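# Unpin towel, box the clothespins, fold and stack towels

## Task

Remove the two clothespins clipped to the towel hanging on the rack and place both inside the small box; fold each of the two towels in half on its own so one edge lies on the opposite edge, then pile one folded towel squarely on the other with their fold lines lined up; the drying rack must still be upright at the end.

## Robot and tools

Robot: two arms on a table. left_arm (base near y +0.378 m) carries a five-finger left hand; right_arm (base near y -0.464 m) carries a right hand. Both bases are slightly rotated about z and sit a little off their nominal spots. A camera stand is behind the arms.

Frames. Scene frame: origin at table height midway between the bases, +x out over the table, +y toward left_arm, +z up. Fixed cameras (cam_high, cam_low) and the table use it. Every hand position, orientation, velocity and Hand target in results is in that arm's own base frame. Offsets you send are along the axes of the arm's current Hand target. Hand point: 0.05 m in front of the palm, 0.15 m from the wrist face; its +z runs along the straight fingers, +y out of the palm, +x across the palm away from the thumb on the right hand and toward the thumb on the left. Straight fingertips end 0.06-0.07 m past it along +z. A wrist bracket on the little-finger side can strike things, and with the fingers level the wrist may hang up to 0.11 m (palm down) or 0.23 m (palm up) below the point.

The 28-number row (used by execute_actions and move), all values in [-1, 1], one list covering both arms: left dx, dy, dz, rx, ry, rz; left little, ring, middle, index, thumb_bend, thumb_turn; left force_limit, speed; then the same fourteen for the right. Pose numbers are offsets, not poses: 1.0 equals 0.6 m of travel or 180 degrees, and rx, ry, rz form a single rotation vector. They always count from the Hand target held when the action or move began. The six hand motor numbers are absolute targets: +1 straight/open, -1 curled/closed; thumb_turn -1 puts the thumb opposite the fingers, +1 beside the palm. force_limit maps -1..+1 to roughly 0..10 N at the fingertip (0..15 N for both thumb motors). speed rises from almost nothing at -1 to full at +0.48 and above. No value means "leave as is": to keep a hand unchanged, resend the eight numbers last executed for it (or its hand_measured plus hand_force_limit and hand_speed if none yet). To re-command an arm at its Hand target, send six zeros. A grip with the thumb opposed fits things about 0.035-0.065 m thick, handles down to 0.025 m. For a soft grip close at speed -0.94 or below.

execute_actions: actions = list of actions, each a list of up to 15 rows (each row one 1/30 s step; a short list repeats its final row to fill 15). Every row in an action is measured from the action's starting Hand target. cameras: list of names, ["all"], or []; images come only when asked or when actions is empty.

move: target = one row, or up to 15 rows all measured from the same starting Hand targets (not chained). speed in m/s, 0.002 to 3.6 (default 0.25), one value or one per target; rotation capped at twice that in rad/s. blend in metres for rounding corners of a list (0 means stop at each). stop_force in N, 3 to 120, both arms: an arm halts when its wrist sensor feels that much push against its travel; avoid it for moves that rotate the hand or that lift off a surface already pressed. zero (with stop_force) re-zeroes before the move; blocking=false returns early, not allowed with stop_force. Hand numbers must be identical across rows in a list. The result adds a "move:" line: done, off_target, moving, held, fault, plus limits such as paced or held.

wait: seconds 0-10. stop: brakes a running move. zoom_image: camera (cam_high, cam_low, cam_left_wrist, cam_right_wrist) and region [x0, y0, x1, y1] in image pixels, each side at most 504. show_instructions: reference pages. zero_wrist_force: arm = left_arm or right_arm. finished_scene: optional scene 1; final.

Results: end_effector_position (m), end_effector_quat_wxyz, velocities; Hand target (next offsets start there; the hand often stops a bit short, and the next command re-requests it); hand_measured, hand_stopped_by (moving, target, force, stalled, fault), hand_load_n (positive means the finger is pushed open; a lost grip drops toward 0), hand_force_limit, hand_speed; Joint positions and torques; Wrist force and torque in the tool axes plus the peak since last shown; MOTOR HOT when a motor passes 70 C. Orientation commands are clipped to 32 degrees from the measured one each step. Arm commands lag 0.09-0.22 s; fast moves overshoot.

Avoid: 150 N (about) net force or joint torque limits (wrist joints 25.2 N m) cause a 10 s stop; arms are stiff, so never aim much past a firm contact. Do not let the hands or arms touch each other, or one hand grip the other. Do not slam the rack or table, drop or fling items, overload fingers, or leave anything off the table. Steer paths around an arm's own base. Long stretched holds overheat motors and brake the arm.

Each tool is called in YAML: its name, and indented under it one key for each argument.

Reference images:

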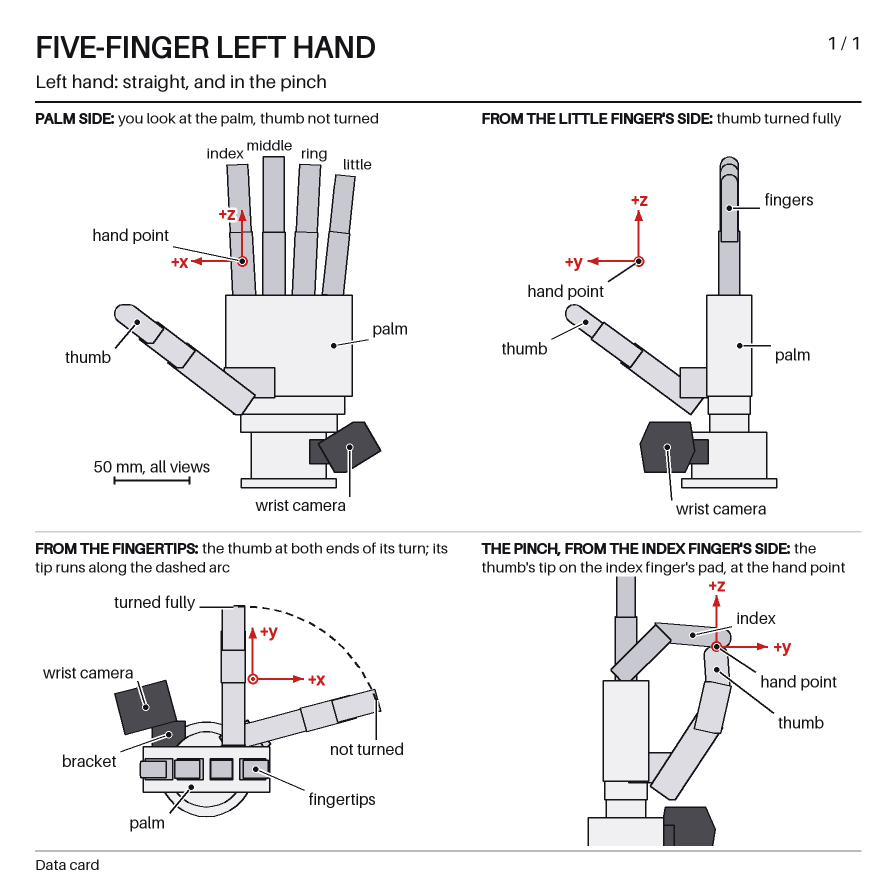

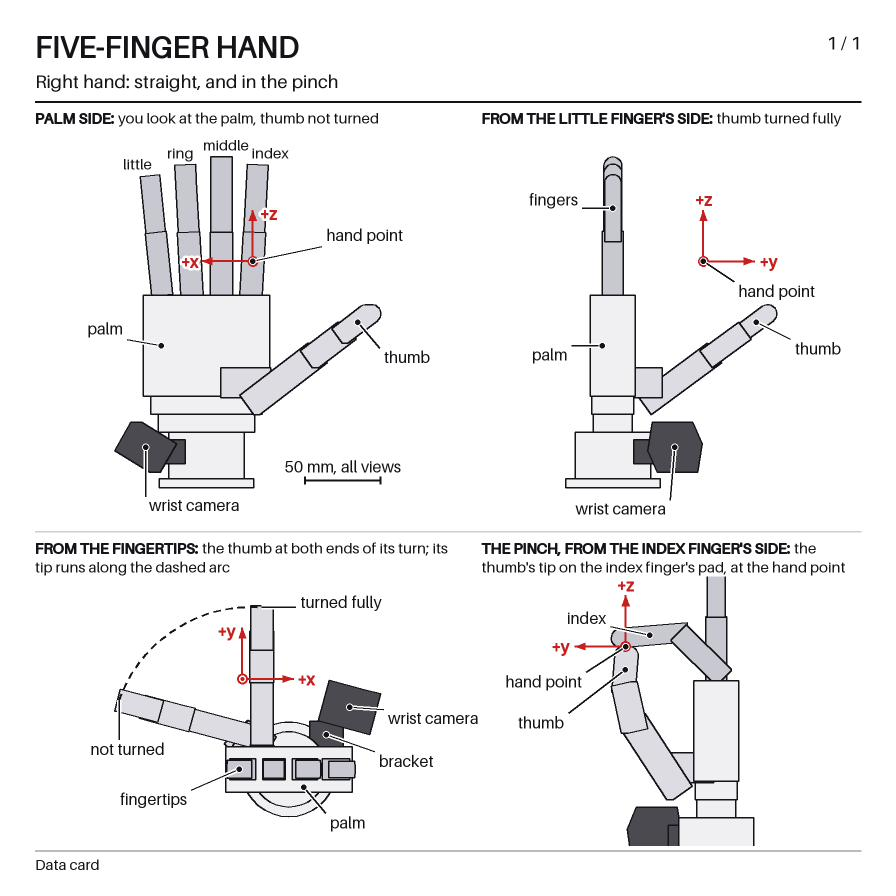

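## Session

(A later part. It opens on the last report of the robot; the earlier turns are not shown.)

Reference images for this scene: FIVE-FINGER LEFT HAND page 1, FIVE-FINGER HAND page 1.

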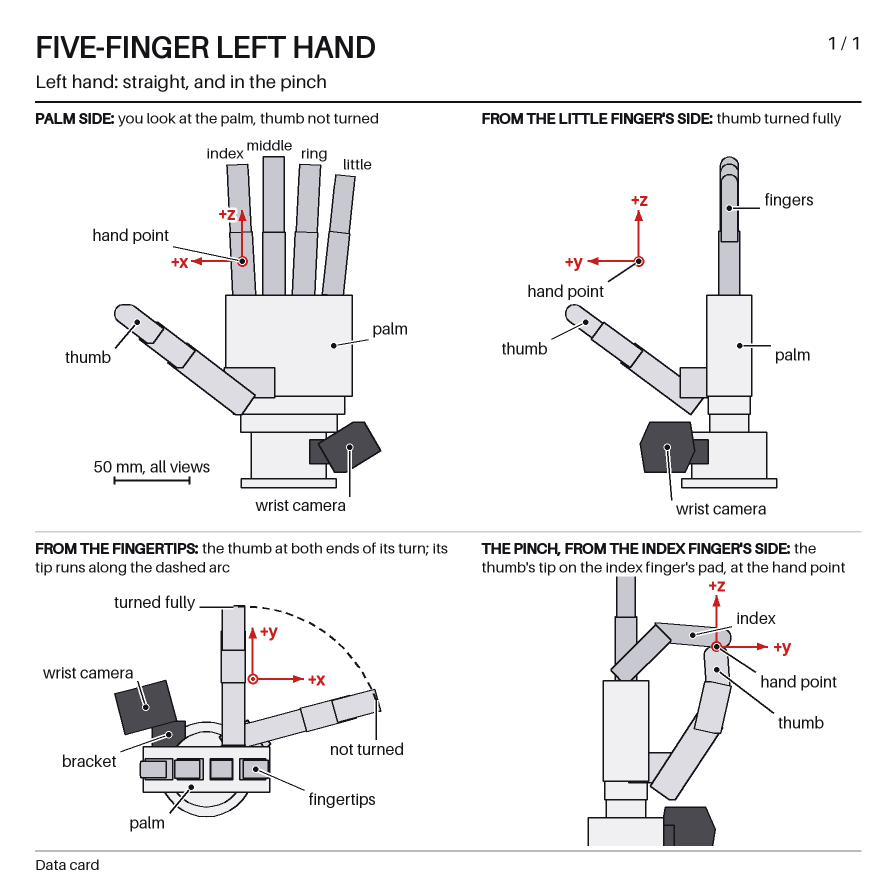

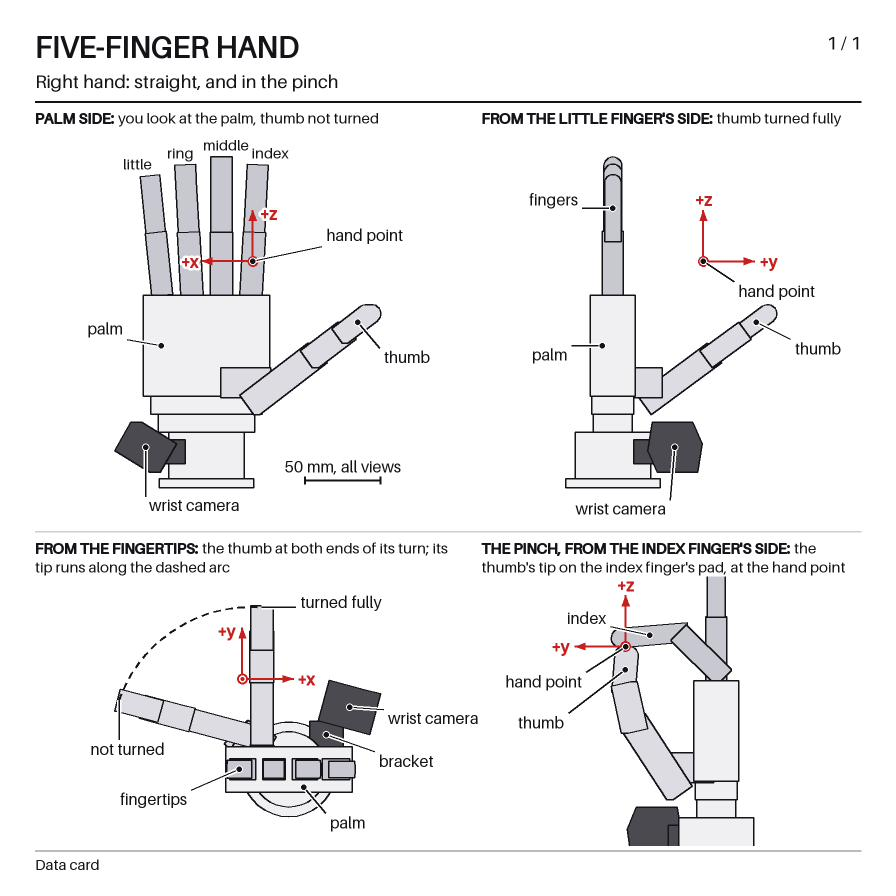

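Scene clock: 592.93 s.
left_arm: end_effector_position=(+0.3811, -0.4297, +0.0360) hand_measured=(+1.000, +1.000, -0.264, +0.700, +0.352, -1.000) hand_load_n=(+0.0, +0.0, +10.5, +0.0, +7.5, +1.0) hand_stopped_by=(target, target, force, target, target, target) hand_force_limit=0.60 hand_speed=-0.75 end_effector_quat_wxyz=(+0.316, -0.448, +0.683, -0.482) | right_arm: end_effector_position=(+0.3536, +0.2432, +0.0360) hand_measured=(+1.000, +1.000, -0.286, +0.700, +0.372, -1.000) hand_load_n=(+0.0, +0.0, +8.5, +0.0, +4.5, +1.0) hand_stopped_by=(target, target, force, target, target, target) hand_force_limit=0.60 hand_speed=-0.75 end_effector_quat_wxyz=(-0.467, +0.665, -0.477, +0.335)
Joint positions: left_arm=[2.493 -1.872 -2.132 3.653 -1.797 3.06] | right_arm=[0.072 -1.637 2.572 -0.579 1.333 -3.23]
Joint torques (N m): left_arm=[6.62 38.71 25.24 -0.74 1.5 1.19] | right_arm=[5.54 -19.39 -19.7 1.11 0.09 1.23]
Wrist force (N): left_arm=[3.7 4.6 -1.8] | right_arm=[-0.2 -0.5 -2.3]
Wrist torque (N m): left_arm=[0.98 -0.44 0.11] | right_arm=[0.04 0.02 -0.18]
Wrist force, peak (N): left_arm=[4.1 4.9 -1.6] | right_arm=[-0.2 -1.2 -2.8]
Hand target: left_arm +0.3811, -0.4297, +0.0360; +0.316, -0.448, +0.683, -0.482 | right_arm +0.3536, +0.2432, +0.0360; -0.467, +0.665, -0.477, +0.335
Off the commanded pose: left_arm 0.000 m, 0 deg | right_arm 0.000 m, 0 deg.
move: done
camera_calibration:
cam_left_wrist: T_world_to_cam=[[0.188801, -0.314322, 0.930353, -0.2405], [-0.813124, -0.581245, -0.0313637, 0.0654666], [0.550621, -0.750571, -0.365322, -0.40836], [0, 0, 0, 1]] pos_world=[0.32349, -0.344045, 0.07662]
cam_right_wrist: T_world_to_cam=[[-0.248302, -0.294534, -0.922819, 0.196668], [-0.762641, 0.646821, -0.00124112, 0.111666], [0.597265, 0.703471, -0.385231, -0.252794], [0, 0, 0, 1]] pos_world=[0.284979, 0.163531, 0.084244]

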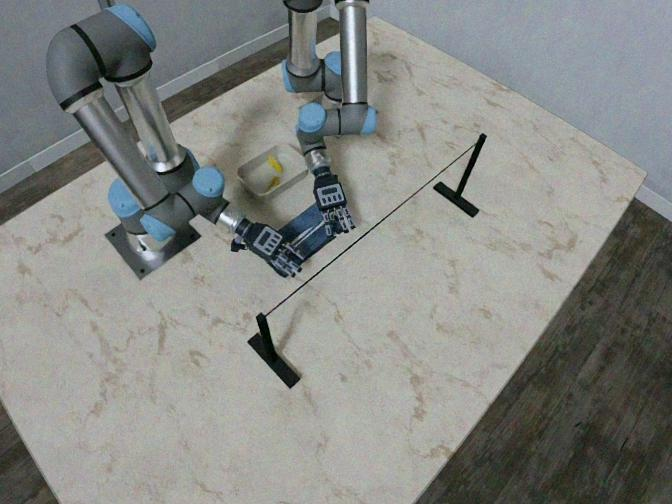

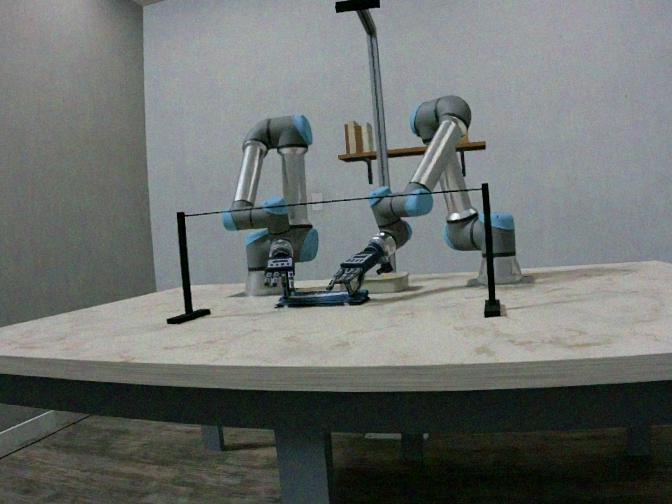

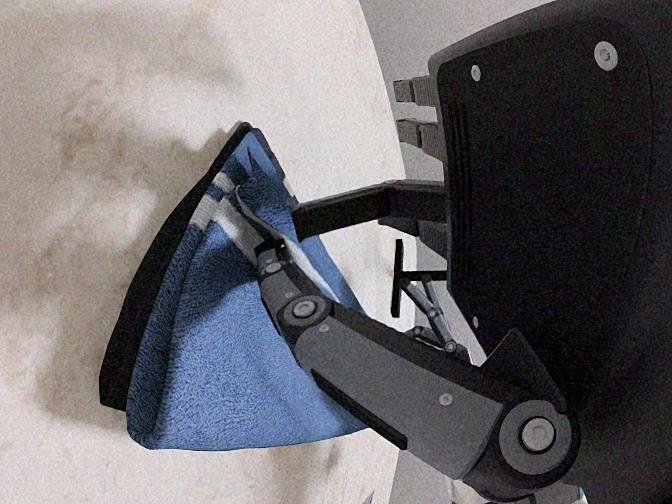

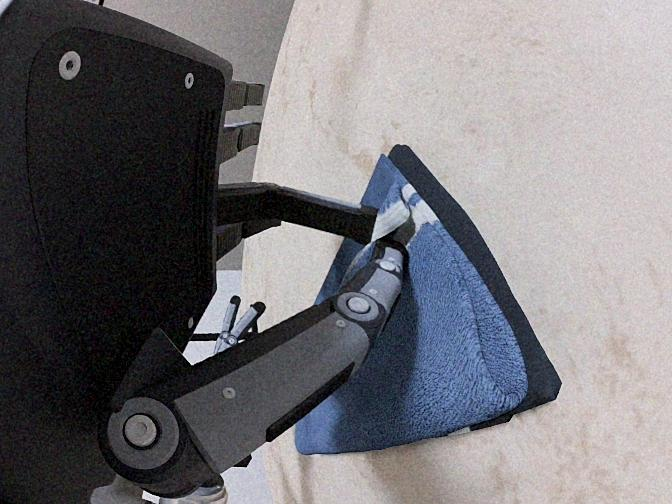

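move:
  target: [0,0.0063,0.0023,0,0,0,1,1,-0.45,0.7,0.35,-1,0.6,-0.75, 0,0.0063,0.0023,0,0,0,1,1,-0.45,0.7,0.37,-1,0.6,-0.75]
  speed: 0.01
  stop_force: 6

move:
  target: [0,0,0,0,0,0,1,1,0.1,0.7,0.35,-1,0.3,-0.6, 0,0,0,0,0,0,1,1,0.1,0.7,0.37,-1,0.3,-0.6]
  speed: 0.025
  cameras: ["cam_right_wrist","cam_left_wrist","cam_high"]

zoom_image:
  camera: "cam_high"
  region: [240, 190, 370, 300]

Scene clock: 594.60 s.
left_arm: end_effector_position=(+0.3812, -0.4297, +0.0319) hand_measured=(+1.000, +1.000, -0.264, +0.700, +0.352, -1.000) hand_load_n=(+0.0, +0.0, +11.0, +0.0, +4.5, +0.5) hand_stopped_by=(target, target, force, target, target, target) hand_force_limit=0.60 hand_speed=-0.75 end_effector_quat_wxyz=(+0.316, -0.448, +0.683, -0.482) | right_arm: end_effector_position=(+0.3536, +0.2432, +0.0319) hand_measured=(+1.000, +1.000, -0.286, +0.700, +0.372, -1.000) hand_load_n=(+0.0, +0.0, +9.0, +0.0, +2.5, +0.5) hand_stopped_by=(target, target, force, target, target, target) hand_force_limit=0.60 hand_speed=-0.75 end_effector_quat_wxyz=(-0.467, +0.665, -0.477, +0.335)
Joint positions: left_arm=[2.493 -1.881 -2.135 3.664 -1.797 3.06] | right_arm=[0.072 -1.623 2.577 -0.598 1.333 -3.23]
Joint torques (N m): left_arm=[6.74 20.67 8.8 1.65 1.64 1.54] | right_arm=[-2.3 -17.67 -15.43 1.86 0.49 0.32]
Wrist force (N): left_arm=[3.9 -0.7 -3.4] | right_arm=[-0.5 -5.2 -3.9]
Wrist torque (N m): left_arm=[0.72 -0.48 0.22] | right_arm=[-0.12 0.07 -0.27]
Wrist force, peak (N): left_arm=[3.8 4.7 -1.8] | right_arm=[-0.1 -5.6 -4.3]
Hand target: left_arm +0.3812, -0.4297, +0.0319; +0.316, -0.448, +0.683, -0.482 | right_arm +0.3536, +0.2432, +0.0319; -0.467, +0.665, -0.477, +0.335
Off the commanded pose: left_arm 0.000 m, 0 deg | right_arm 0.000 m, 0 deg.
move: contact (left_arm)

Scene clock: 595.23 s.
left_arm: end_effector_position=(+0.3812, -0.4297, +0.0319) hand_measured=(+1.000, +1.000, +0.100, +0.700, +0.350, -1.000) hand_load_n=(+0.0, +0.0, -1.5, +0.0, -3.0, -0.5) hand_stopped_by=(target, target, target, target, target, target) hand_force_limit=0.30 hand_speed=-0.60 end_effector_quat_wxyz=(+0.316, -0.448, +0.683, -0.482) | right_arm: end_effector_position=(+0.3536, +0.2432, +0.0319) hand_measured=(+1.000, +1.000, +0.100, +0.700, +0.370, -1.000) hand_load_n=(+0.0, +0.0, -0.5, -0.5, -2.0, -0.5) hand_stopped_by=(target, target, target, target, target, target) hand_force_limit=0.30 hand_speed=-0.60 end_effector_quat_wxyz=(-0.467, +0.665, -0.477, +0.335)
Joint positions: left_arm=[2.493 -1.881 -2.135 3.664 -1.797 3.06] | right_arm=[0.072 -1.623 2.577 -0.598 1.333 -3.23]
Joint torques (N m): left_arm=[6.13 19.61 10.82 1.55 1.38 1.26] | right_arm=[-3.26 -17.81 -16.88 -0.14 0.74 -0.06]
Wrist force (N): left_arm=[3.5 0.8 -3.5] | right_arm=[0.1 -3.7 -3.8]
Wrist torque (N m): left_arm=[0.84 -0.51 0.21] | right_arm=[-0.08 0.05 -0.25]
Wrist force, peak (N): left_arm=[3.4 -2.6 -5.2] | right_arm=[0.2 -5.5 -5.5]
Hand target: left_arm +0.3812, -0.4297, +0.0319; +0.316, -0.448, +0.683, -0.482 | right_arm +0.3536, +0.2432, +0.0319; -0.467, +0.665, -0.477, +0.335
Off the commanded pose: left_arm 0.000 m, 0 deg | right_arm 0.000 m, 0 deg.
move: done
camera_calibration:
cam_left_wrist: T_world_to_cam=[[0.188801, -0.314322, 0.930353, -0.236736], [-0.813124, -0.581245, -0.0313637, 0.0653612], [0.550621, -0.750571, -0.365322, -0.409988], [0, 0, 0, 1]] pos_world=[0.32359, -0.344145, 0.07252]
cam_right_wrist: T_world_to_cam=[[-0.248371, -0.294474, -0.92282, 0.192895], [-0.762617, 0.646849, -0.00115713, 0.111643], [0.597266, 0.703471, -0.385229, -0.254374], [0, 0, 0, 1]] pos_world=[0.284979, 0.163531, 0.0801443]
Images, in order (width x height): cam_high 672x504, cam_left_wrist 672x504, cam_right_wrist 672x504.

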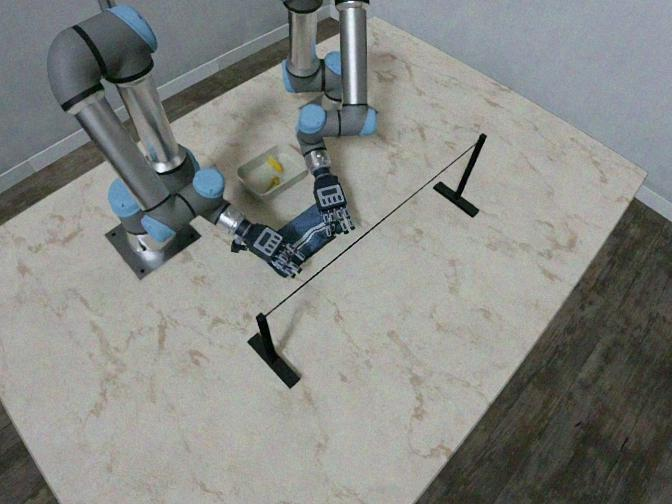

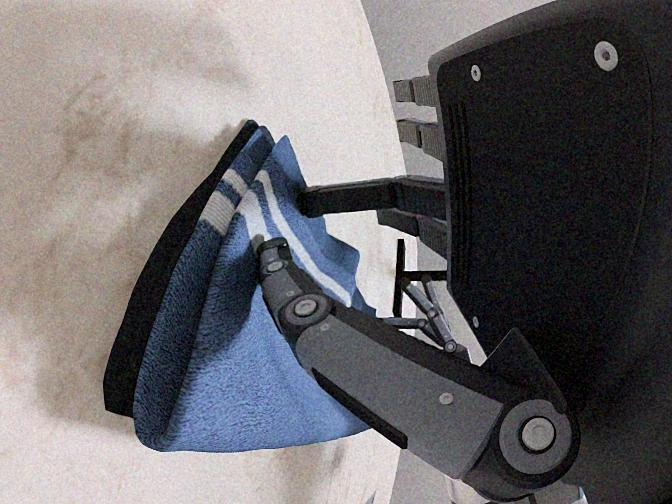

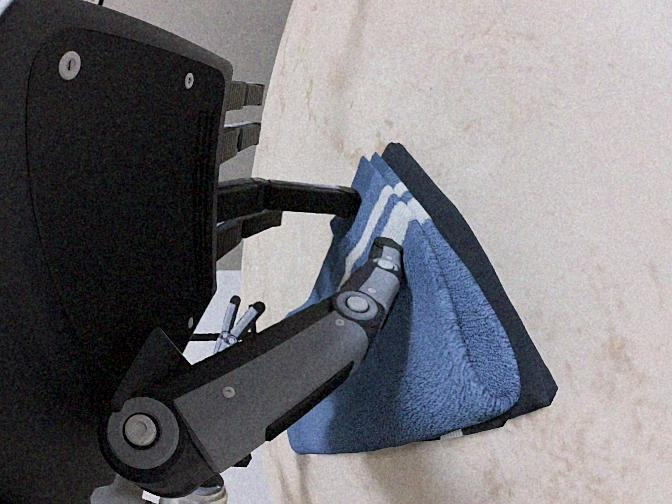

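Scaled by 3.877 from the camera's 672x504 image, which has a finer 960x720 frame.

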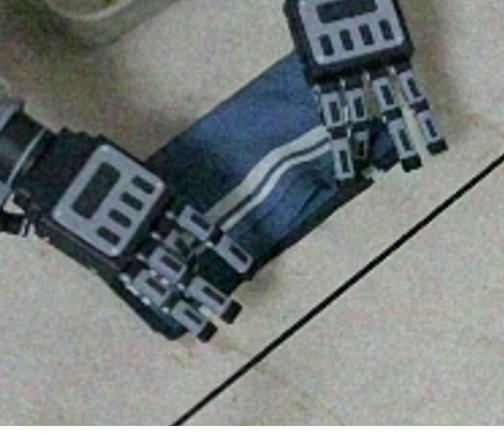

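move:
  target:
    - [0,-0.0313,-0.0114,0,0,0,1,1,0.1,0.7,0.35,-1,0.3,-0.6, 0,-0.0313,-0.0114,0,0,0,1,1,0.1,0.7,0.37,-1,0.3,-0.6]
    - [0.0638,-0.1345,-0.2007,0,0,0,1,1,0.1,0.7,0.35,-1,0.3,-0.6, -0.0530,-0.1345,-0.2053,0,0,0,1,1,0.1,0.7,0.37,-1,0.3,-0.6]
  speed: 0.08
  blend: 0.005
  cameras: ["cam_high","cam_low","cam_right_wrist","cam_left_wrist"]

zoom_image:
  camera: "cam_high"
  region: [245, 195, 355, 285]

zoom_image:
  camera: "cam_right_wrist"
  region: [330, 100, 600, 400]

zoom_image:
  camera: "cam_left_wrist"
  region: [80, 100, 380, 430]

Scene clock: 597.83 s.
left_arm: end_effector_position=(+0.2868, -0.4306, +0.1485) hand_measured=(+1.000, +1.000, +0.100, +0.700, +0.350, -1.000) hand_load_n=(+0.0, +0.0, +0.0, +0.0, +0.0, +0.5) hand_stopped_by=(target, target, target, target, target, target) hand_force_limit=0.30 hand_speed=-0.60 end_effector_quat_wxyz=(+0.316, -0.448, +0.683, -0.482) | right_arm: end_effector_position=(+0.2596, +0.2451, +0.1497) hand_measured=(+1.000, +1.000, +0.100, +0.700, +0.370, -1.000) hand_load_n=(+0.0, +0.0, +0.0, +0.0, +0.0, +0.0) hand_stopped_by=(target, target, target, target, target, target) hand_force_limit=0.30 hand_speed=-0.60 end_effector_quat_wxyz=(-0.467, +0.665, -0.477, +0.335)
Joint positions: left_arm=[2.293 -1.587 -2.106 3.318 -1.983 2.985] | right_arm=[0.176 -2.193 2.512 0.031 1.43 -3.193]
Joint torques (N m): left_arm=[3.13 6.77 9.97 1.49 1.17 1.89] | right_arm=[-12.67 8.01 -11.13 -1.08 -1.36 -1.87]
Wrist force (N): left_arm=[3.2 4.6 -2.4] | right_arm=[-0.1 -0.6 -2.7]
Wrist torque (N m): left_arm=[1.00 -0.42 0.06] | right_arm=[0.01 0.09 -0.24]
Wrist force, peak (N): left_arm=[3.4 5.3 -1.7] | right_arm=[0.4 -4.1 -4.2]
Hand target: left_arm +0.2868, -0.4306, +0.1484; +0.316, -0.448, +0.683, -0.482 | right_arm +0.2596, +0.2450, +0.1496; -0.467, +0.665, -0.477, +0.335
Off the commanded pose: left_arm 0.000 m, 0 deg | right_arm 0.000 m, 0 deg.
move: done
camera_calibration:
cam_left_wrist: T_world_to_cam=[[0.188618, -0.314076, 0.930473, -0.32754], [-0.813107, -0.581268, -0.0313776, -0.00821521], [0.550709, -0.750655, -0.365015, -0.316122], [0, 0, 0, 1]] pos_world=[0.229191, -0.344946, 0.18912]
cam_right_wrist: T_world_to_cam=[[-0.24813, -0.294423, -0.922901, 0.278777], [-0.762694, 0.646758, -0.00127062, 0.0389165], [0.597268, 0.703576, -0.385035, -0.154243], [0, 0, 0, 1]] pos_world=[0.190979, 0.16543, 0.197944]

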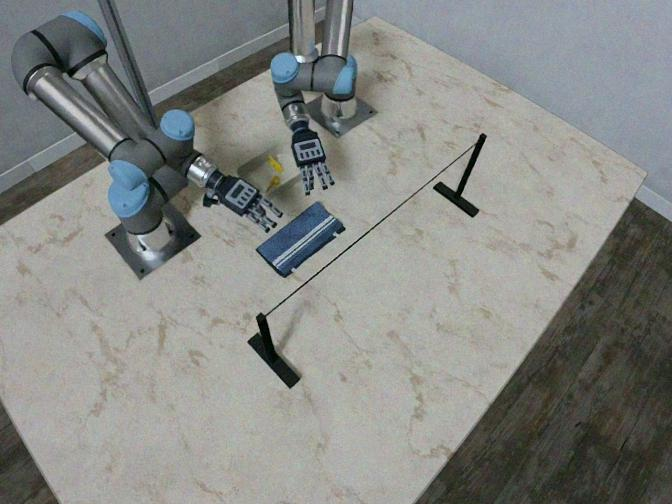

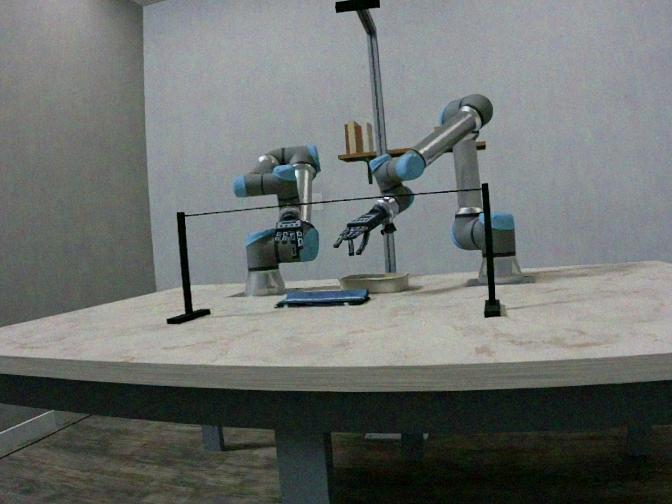

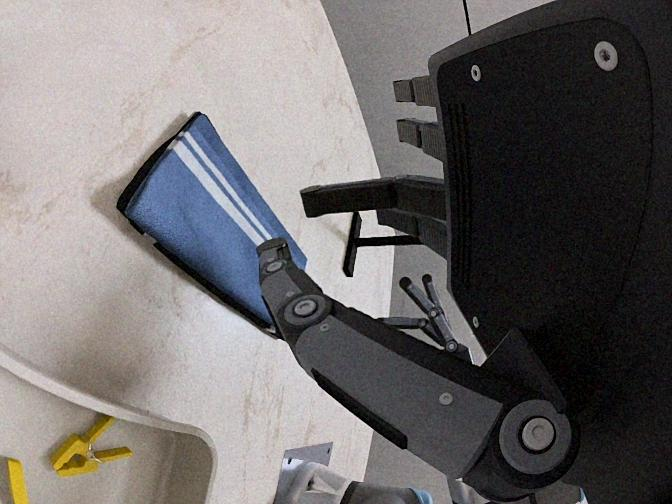

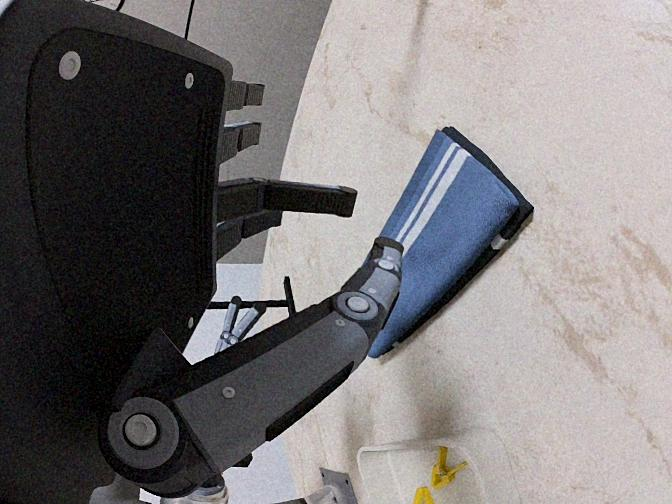

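Scaled by 4.582 from the camera's 672x504 image, which has a finer 960x720 frame.

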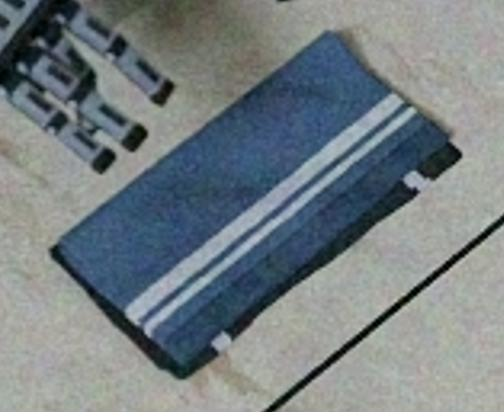

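Scaled by 1.680 from the camera's 672x504 image, which has a finer 960x720 frame.

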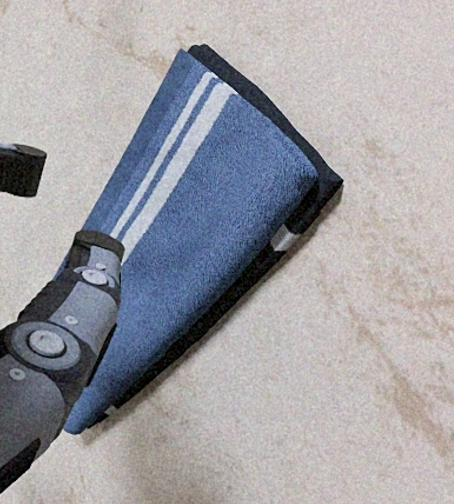

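Scaled by 1.527 from the camera's 672x504 image, which has a finer 960x720 frame.

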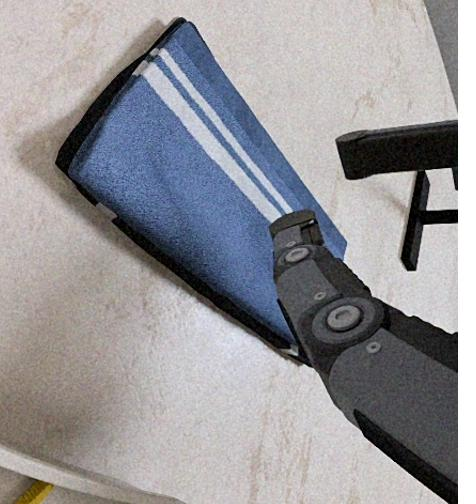

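zoom_image:
  camera: "cam_right_wrist"
  region: [410, 110, 550, 260]

zoom_image:
  camera: "cam_left_wrist"
  region: [100, 95, 230, 250]

zoom_image:
  camera: "cam_low"
  region: [260, 270, 390, 325]

zoom_image:
  camera: "cam_high"
  region: [275, 215, 355, 285]

Scaled by 3.360 from the camera's 672x504 image, which has a finer 960x720 frame.

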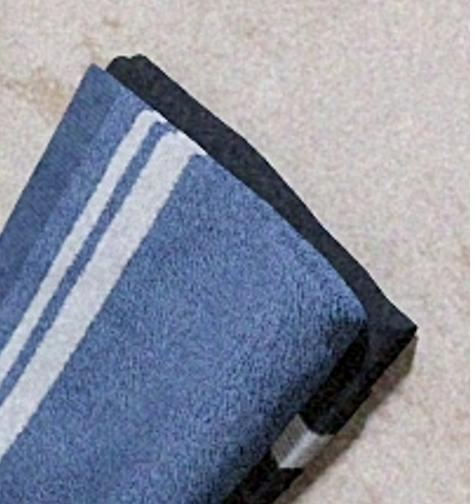

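Scaled by 3.252 from the camera's 672x504 image, which has a finer 960x720 frame.

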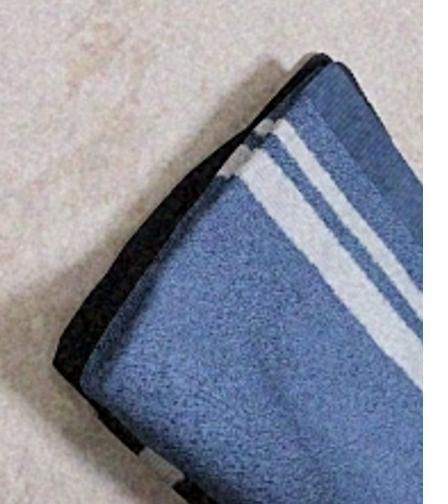

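Scaled by 3.877 from the camera's 672x504 image, which has a finer 960x720 frame.

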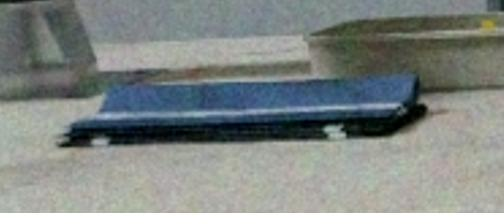

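Scaled by 6.300 from the camera's 672x504 image, which has a finer 960x720 frame.

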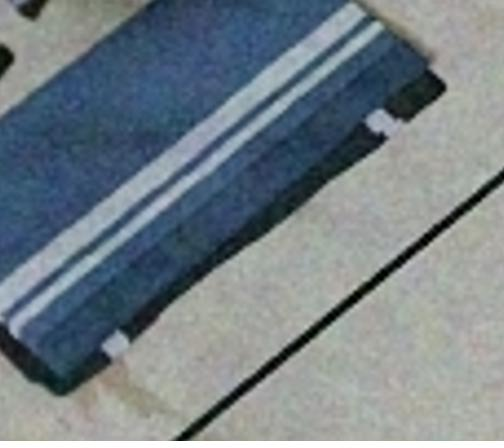

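move:
  target: [-0.0582,-0.0097,0.1241,0,0,0,1,1,0.1,0.7,0.35,-1,0.3,-0.6, 0.0414,-0.0120,0.1305,0,0,0,1,1,0.1,0.7,0.37,-1,0.3,-0.6]
  speed: 0.12
  cameras: ["cam_right_wrist","cam_left_wrist"]

zoom_image:
  camera: "cam_right_wrist"
  region: [380, 110, 620, 400]

zoom_image:
  camera: "cam_left_wrist"
  region: [60, 90, 320, 400]

Scene clock: 599.87 s.
left_arm: end_effector_position=(+0.3668, -0.4272, +0.1289) hand_measured=(+1.000, +1.000, +0.100, +0.700, +0.350, -1.000) hand_load_n=(-0.5, +0.0, +0.0, +0.0, +0.0, +0.0) hand_stopped_by=(target, target, target, target, target, target) hand_force_limit=0.30 hand_speed=-0.60 end_effector_quat_wxyz=(+0.316, -0.448, +0.683, -0.482) | right_arm: end_effector_position=(+0.3396, +0.2458, +0.1299) hand_measured=(+1.000, +1.000, +0.100, +0.700, +0.370, -1.000) hand_load_n=(+0.0, +0.0, +0.0, -0.5, +0.0, +0.0) hand_stopped_by=(target, target, target, target, target, target) hand_force_limit=0.30 hand_speed=-0.60 end_effector_quat_wxyz=(-0.467, +0.665, -0.477, +0.335)
Joint positions: left_arm=[2.473 -1.683 -2.06 3.389 -1.815 3.053] | right_arm=[0.096 -1.92 2.446 -0.172 1.355 -3.221]
Joint torques (N m): left_arm=[3.29 33.15 10.74 -0.51 -0.76 -1.83] | right_arm=[11.85 4.76 -9.52 -0.26 0.32 1.92]
Wrist force (N): left_arm=[3.4 4.8 -2.4] | right_arm=[0.2 -0.5 -2.8]
Wrist torque (N m): left_arm=[0.97 -0.45 0.02] | right_arm=[0.04 0.04 -0.10]
Wrist force, peak (N): left_arm=[3.7 5.0 -3.2] | right_arm=[0.1 -0.1 -3.8]
Hand target: left_arm +0.3668, -0.4272, +0.1289; +0.316, -0.448, +0.683, -0.482 | right_arm +0.3396, +0.2459, +0.1298; -0.467, +0.665, -0.477, +0.335
Off the commanded pose: left_arm 0.000 m, 0 deg | right_arm 0.000 m, 0 deg.
move: done
camera_calibration:
cam_left_wrist: T_world_to_cam=[[0.188795, -0.31447, 0.930304, -0.323484], [-0.813111, -0.581257, -0.0314696, 0.0582161], [0.550642, -0.7505, -0.365437, -0.364633], [0, 0, 0, 1]] pos_world=[0.30919, -0.341544, 0.16952]
cam_right_wrist: T_world_to_cam=[[-0.248258, -0.294579, -0.922817, 0.280605], [-0.762573, 0.646901, -0.00135328, 0.0994121], [0.59737, 0.703379, -0.385236, -0.210101], [0, 0, 0, 1]] pos_world=[0.270979, 0.166131, 0.178144]
Images, in order (width x height): cam_left_wrist 672x504, cam_right_wrist 672x504.

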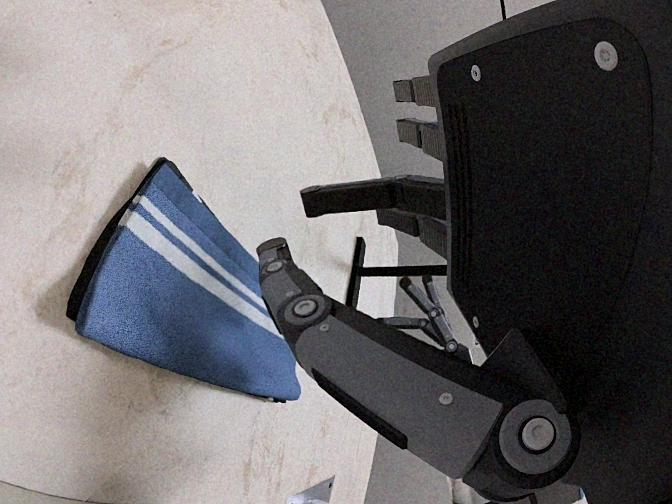

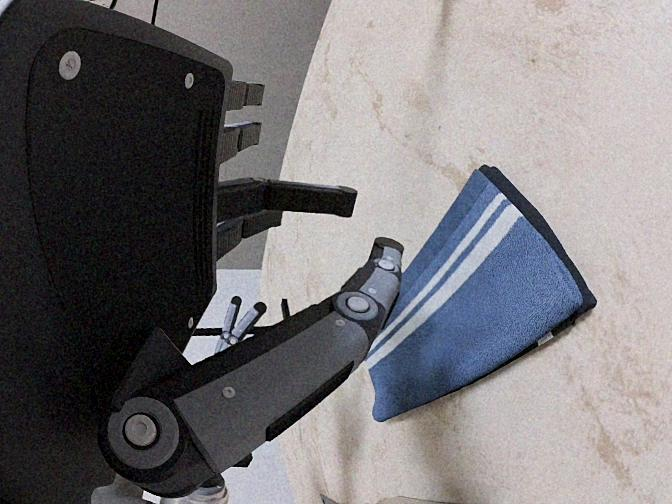

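Scaled by 1.738 from the camera's 672x504 image, which has a finer 960x720 frame.

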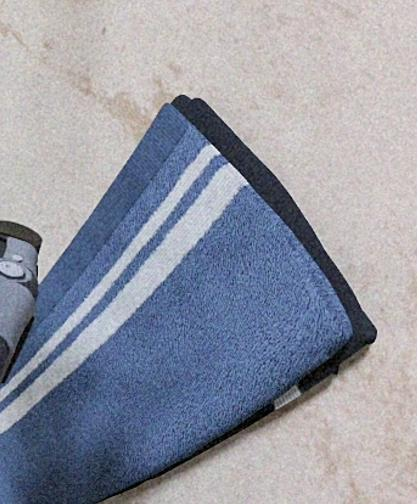

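Scaled by 1.626 from the camera's 672x504 image, which has a finer 960x720 frame.

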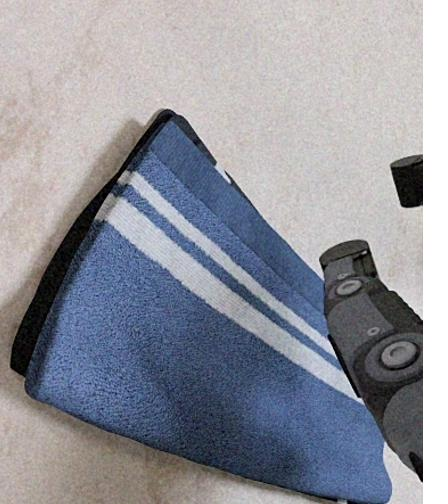

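move:
  target: [0,-0.1880,-0.0684,0,0,0,1,1,0.1,0.7,0.35,-1,0.3,-0.6, 0,-0.1880,-0.0684,0,0,0,1,1,0.1,0.7,0.37,-1,0.3,-0.6]
  speed: 0.12
  cameras: ["all"]

zoom_image:
  camera: "cam_high"
  region: [225, 130, 365, 290]

zoom_image:
  camera: "cam_low"
  region: [160, 170, 510, 340]

Scene clock: 601.50 s.
left_arm: end_effector_position=(+0.3661, -0.4269, +0.2490) hand_measured=(+1.000, +1.000, +0.100, +0.700, +0.350, -1.000) hand_load_n=(-0.5, +0.0, +0.0, +0.0, +0.0, +0.0) hand_stopped_by=(target, target, target, target, target, target) hand_force_limit=0.30 hand_speed=-0.60 end_effector_quat_wxyz=(+0.316, -0.448, +0.683, -0.482) | right_arm: end_effector_position=(+0.3393, +0.2458, +0.2499) hand_measured=(+1.000, +1.000, +0.100, +0.700, +0.370, -1.000) hand_load_n=(+0.0, +0.0, +0.0, +0.0, +0.0, +0.5) hand_stopped_by=(target, target, target, target, target, target) hand_force_limit=0.30 hand_speed=-0.60 end_effector_quat_wxyz=(-0.467, +0.665, -0.477, +0.335)
Joint positions: left_arm=[2.472 -1.553 -1.858 3.057 -1.816 3.052] | right_arm=[0.096 -2.047 2.188 0.213 1.355 -3.221]
Joint torques (N m): left_arm=[-7.24 6.08 17.6 0.18 -1.82 -1.52] | right_arm=[-8.58 8.6 -22.37 -0.35 -1.19 -1.38]
Wrist force (N): left_arm=[3.7 4.9 -2.4] | right_arm=[0.3 -0.7 -2.6]
Wrist torque (N m): left_arm=[1.02 -0.51 0.06] | right_arm=[-0.01 0.01 -0.14]
Wrist force, peak (N): left_arm=[3.4 6.2 -2.0] | right_arm=[0.0 -1.7 -2.9]
Hand target: left_arm +0.3661, -0.4269, +0.2489; +0.316, -0.448, +0.683, -0.482 | right_arm +0.3393, +0.2458, +0.2499; -0.467, +0.665, -0.477, +0.335
Off the commanded pose: left_arm 0.000 m, 0 deg | right_arm 0.000 m, 0 deg.
move: done
camera_calibration:
cam_left_wrist: T_world_to_cam=[[0.188637, -0.314205, 0.930425, -0.434884], [-0.813088, -0.581291, -0.031454, 0.0615774], [0.55073, -0.750584, -0.365129, -0.32028], [0, 0, 0, 1]] pos_world=[0.308491, -0.341246, 0.28962]
cam_right_wrist: T_world_to_cam=[[-0.248161, -0.294514, -0.922864, 0.391246], [-0.76262, 0.646846, -0.00135748, 0.099369], [0.59735, 0.703457, -0.385124, -0.163734], [0, 0, 0, 1]] pos_world=[0.270679, 0.166131, 0.298144]

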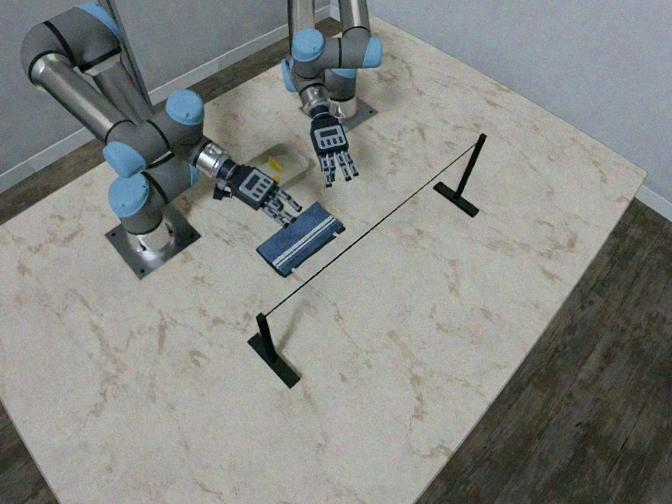

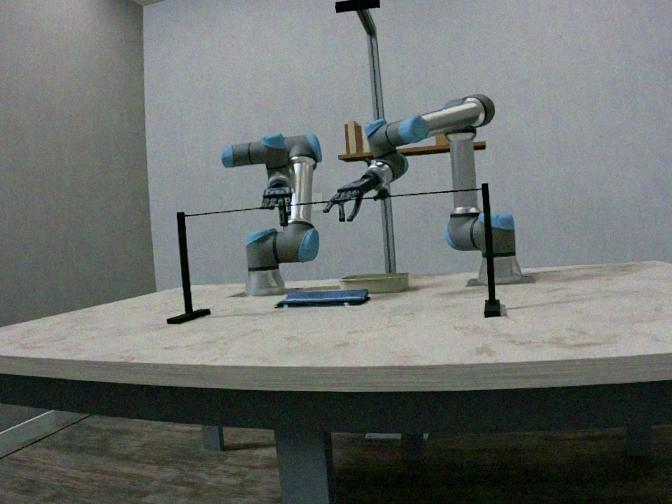

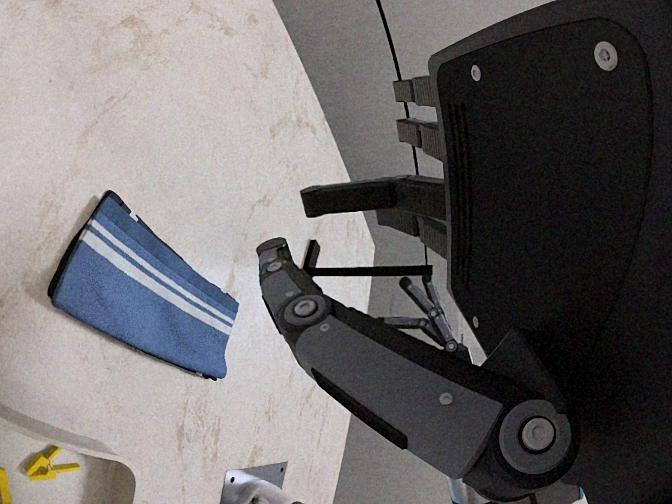

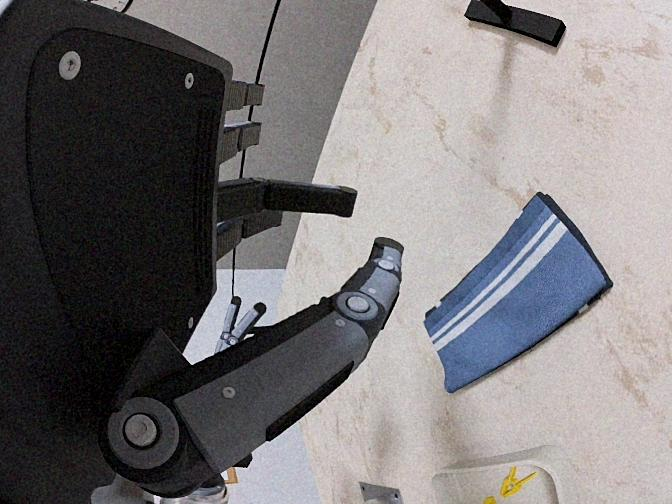

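Scaled by 3.150 from the camera's 672x504 image, which has a finer 960x720 frame.

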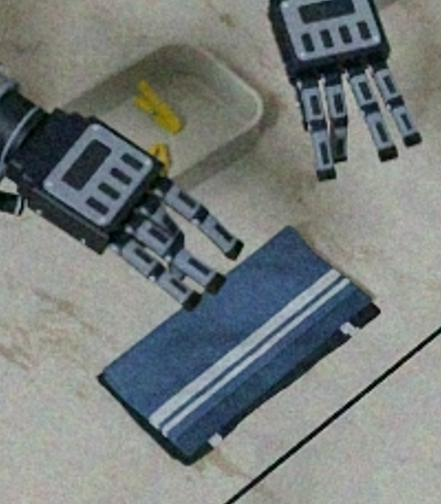

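Scaled by 1.440 from the camera's 672x504 image, which has a finer 960x720 frame.

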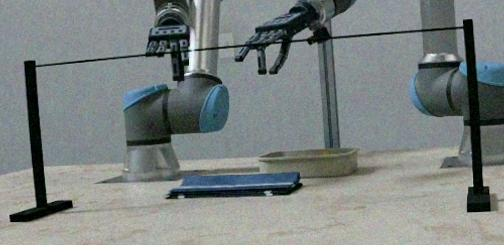

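execute_actions:
  actions: []
  cameras: ["all"]

Scene clock: 601.67 s.
left_arm: end_effector_position=(+0.3661, -0.4269, +0.2489) hand_measured=(+1.000, +1.000, +0.100, +0.700, +0.350, -1.000) hand_load_n=(+0.0, +0.0, +0.0, +0.0, +0.0, +0.0) hand_stopped_by=(target, target, target, target, target, target) hand_force_limit=0.30 hand_speed=-0.60 end_effector_quat_wxyz=(+0.316, -0.448, +0.683, -0.482) | right_arm: end_effector_position=(+0.3393, +0.2458, +0.2498) hand_measured=(+1.000, +1.000, +0.100, +0.700, +0.370, -1.000) hand_load_n=(+0.0, +0.0, +0.0, +0.0, +0.0, +0.0) hand_stopped_by=(target, target, target, target, target, target) hand_force_limit=0.30 hand_speed=-0.60 end_effector_quat_wxyz=(-0.467, +0.665, -0.477, +0.335)
Joint positions: left_arm=[2.472 -1.553 -1.858 3.057 -1.816 3.052] | right_arm=[0.096 -2.047 2.188 0.213 1.355 -3.221]
Joint velocities: within noise
Joint torques (N m): left_arm=[-6.25 6.77 18.44 -0.53 -1.79 -1.45] | right_arm=[-6.49 9.1 -24.99 0.69 -0.65 -0.78]
Wrist force (N): left_arm=[3.7 4.9 -2.3] | right_arm=[0.4 -0.4 -2.8]
Wrist torque (N m): left_arm=[1.02 -0.52 0.05] | right_arm=[0.05 0.01 -0.13]
Wrist force, peak (N): left_arm=[3.8 5.0 -2.4] | right_arm=[0.4 -0.4 -2.8]
Hand target: left_arm +0.3661, -0.4269, +0.2489; +0.316, -0.448, +0.683, -0.482 | right_arm +0.3393, +0.2458, +0.2499; -0.467, +0.665, -0.477, +0.335
Off the commanded pose: left_arm 0.000 m, 0 deg | right_arm 0.000 m, 0 deg.
camera_calibration:
cam_left_wrist: T_world_to_cam=[[0.188726, -0.314376, 0.930349, -0.434854], [-0.813142, -0.581215, -0.0314498, 0.0616154], [0.55062, -0.750571, -0.365323, -0.320221], [0, 0, 0, 1]] pos_world=[0.308491, -0.341245, 0.28952]
cam_right_wrist: T_world_to_cam=[[-0.248302, -0.294534, -0.922819, 0.391182], [-0.762641, 0.646821, -0.00124112, 0.0993439], [0.597265, 0.703471, -0.385231, -0.16372], [0, 0, 0, 1]] pos_world=[0.270679, 0.166131, 0.298044]

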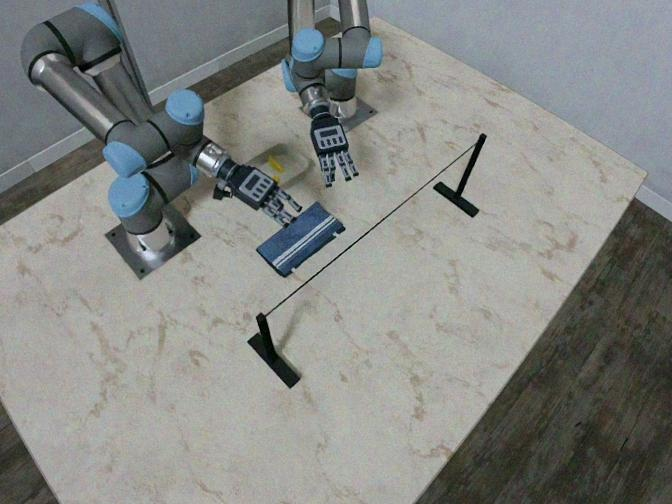

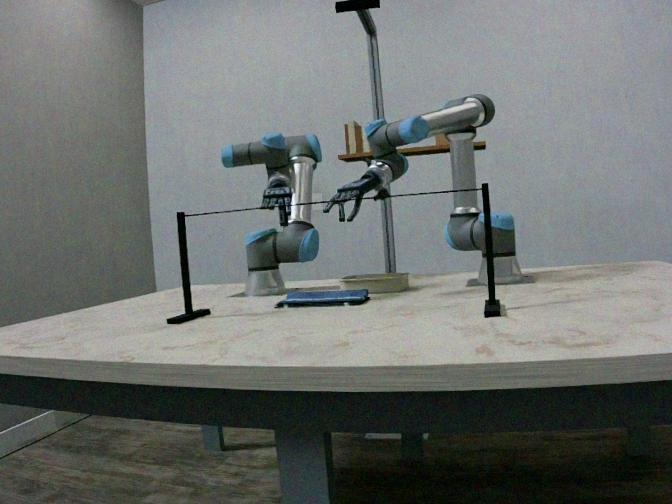

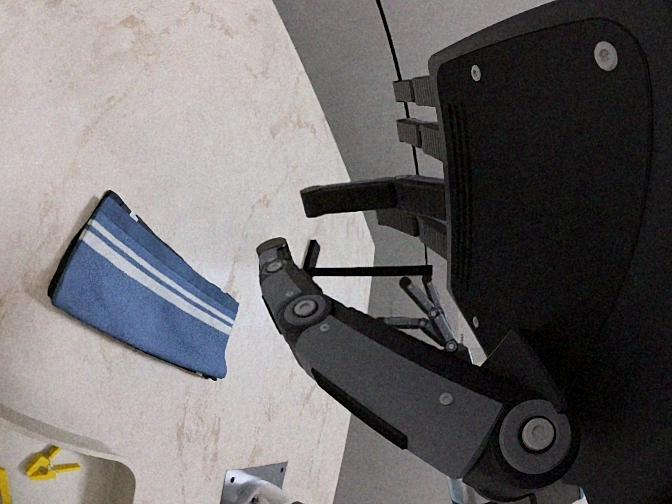

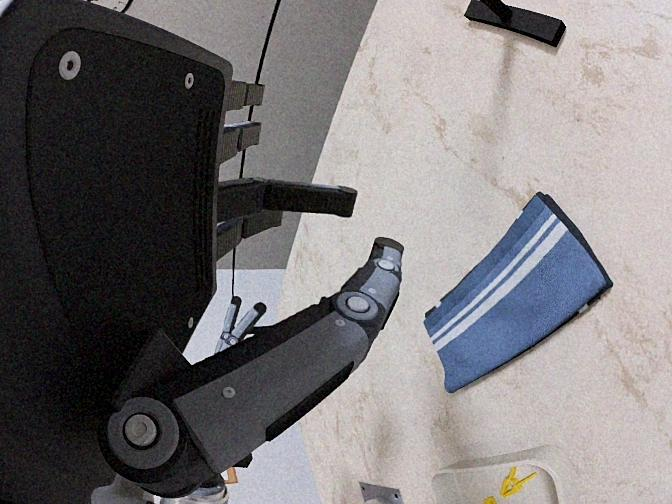

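zoom_image:
  camera: "cam_high"
  region: [200, 130, 380, 290]

zoom_image:
  camera: "cam_left_wrist"
  region: [30, 170, 260, 400]

Scaled by 2.800 from the camera's 672x504 image, which has a finer 960x720 frame.

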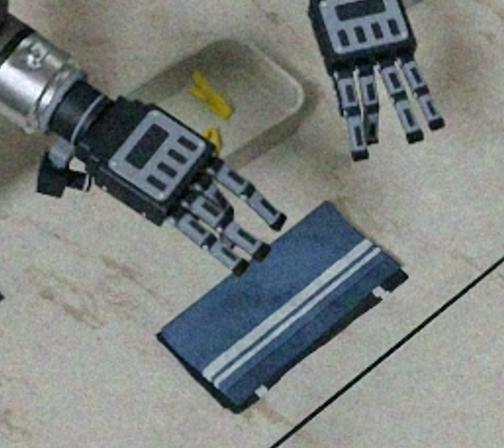

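Scaled by 2.191 from the camera's 672x504 image, which has a finer 960x720 frame.

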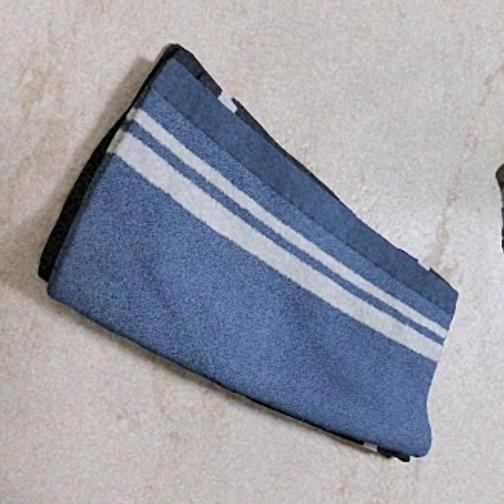

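finished_scene:

The scene is finished: the task was done.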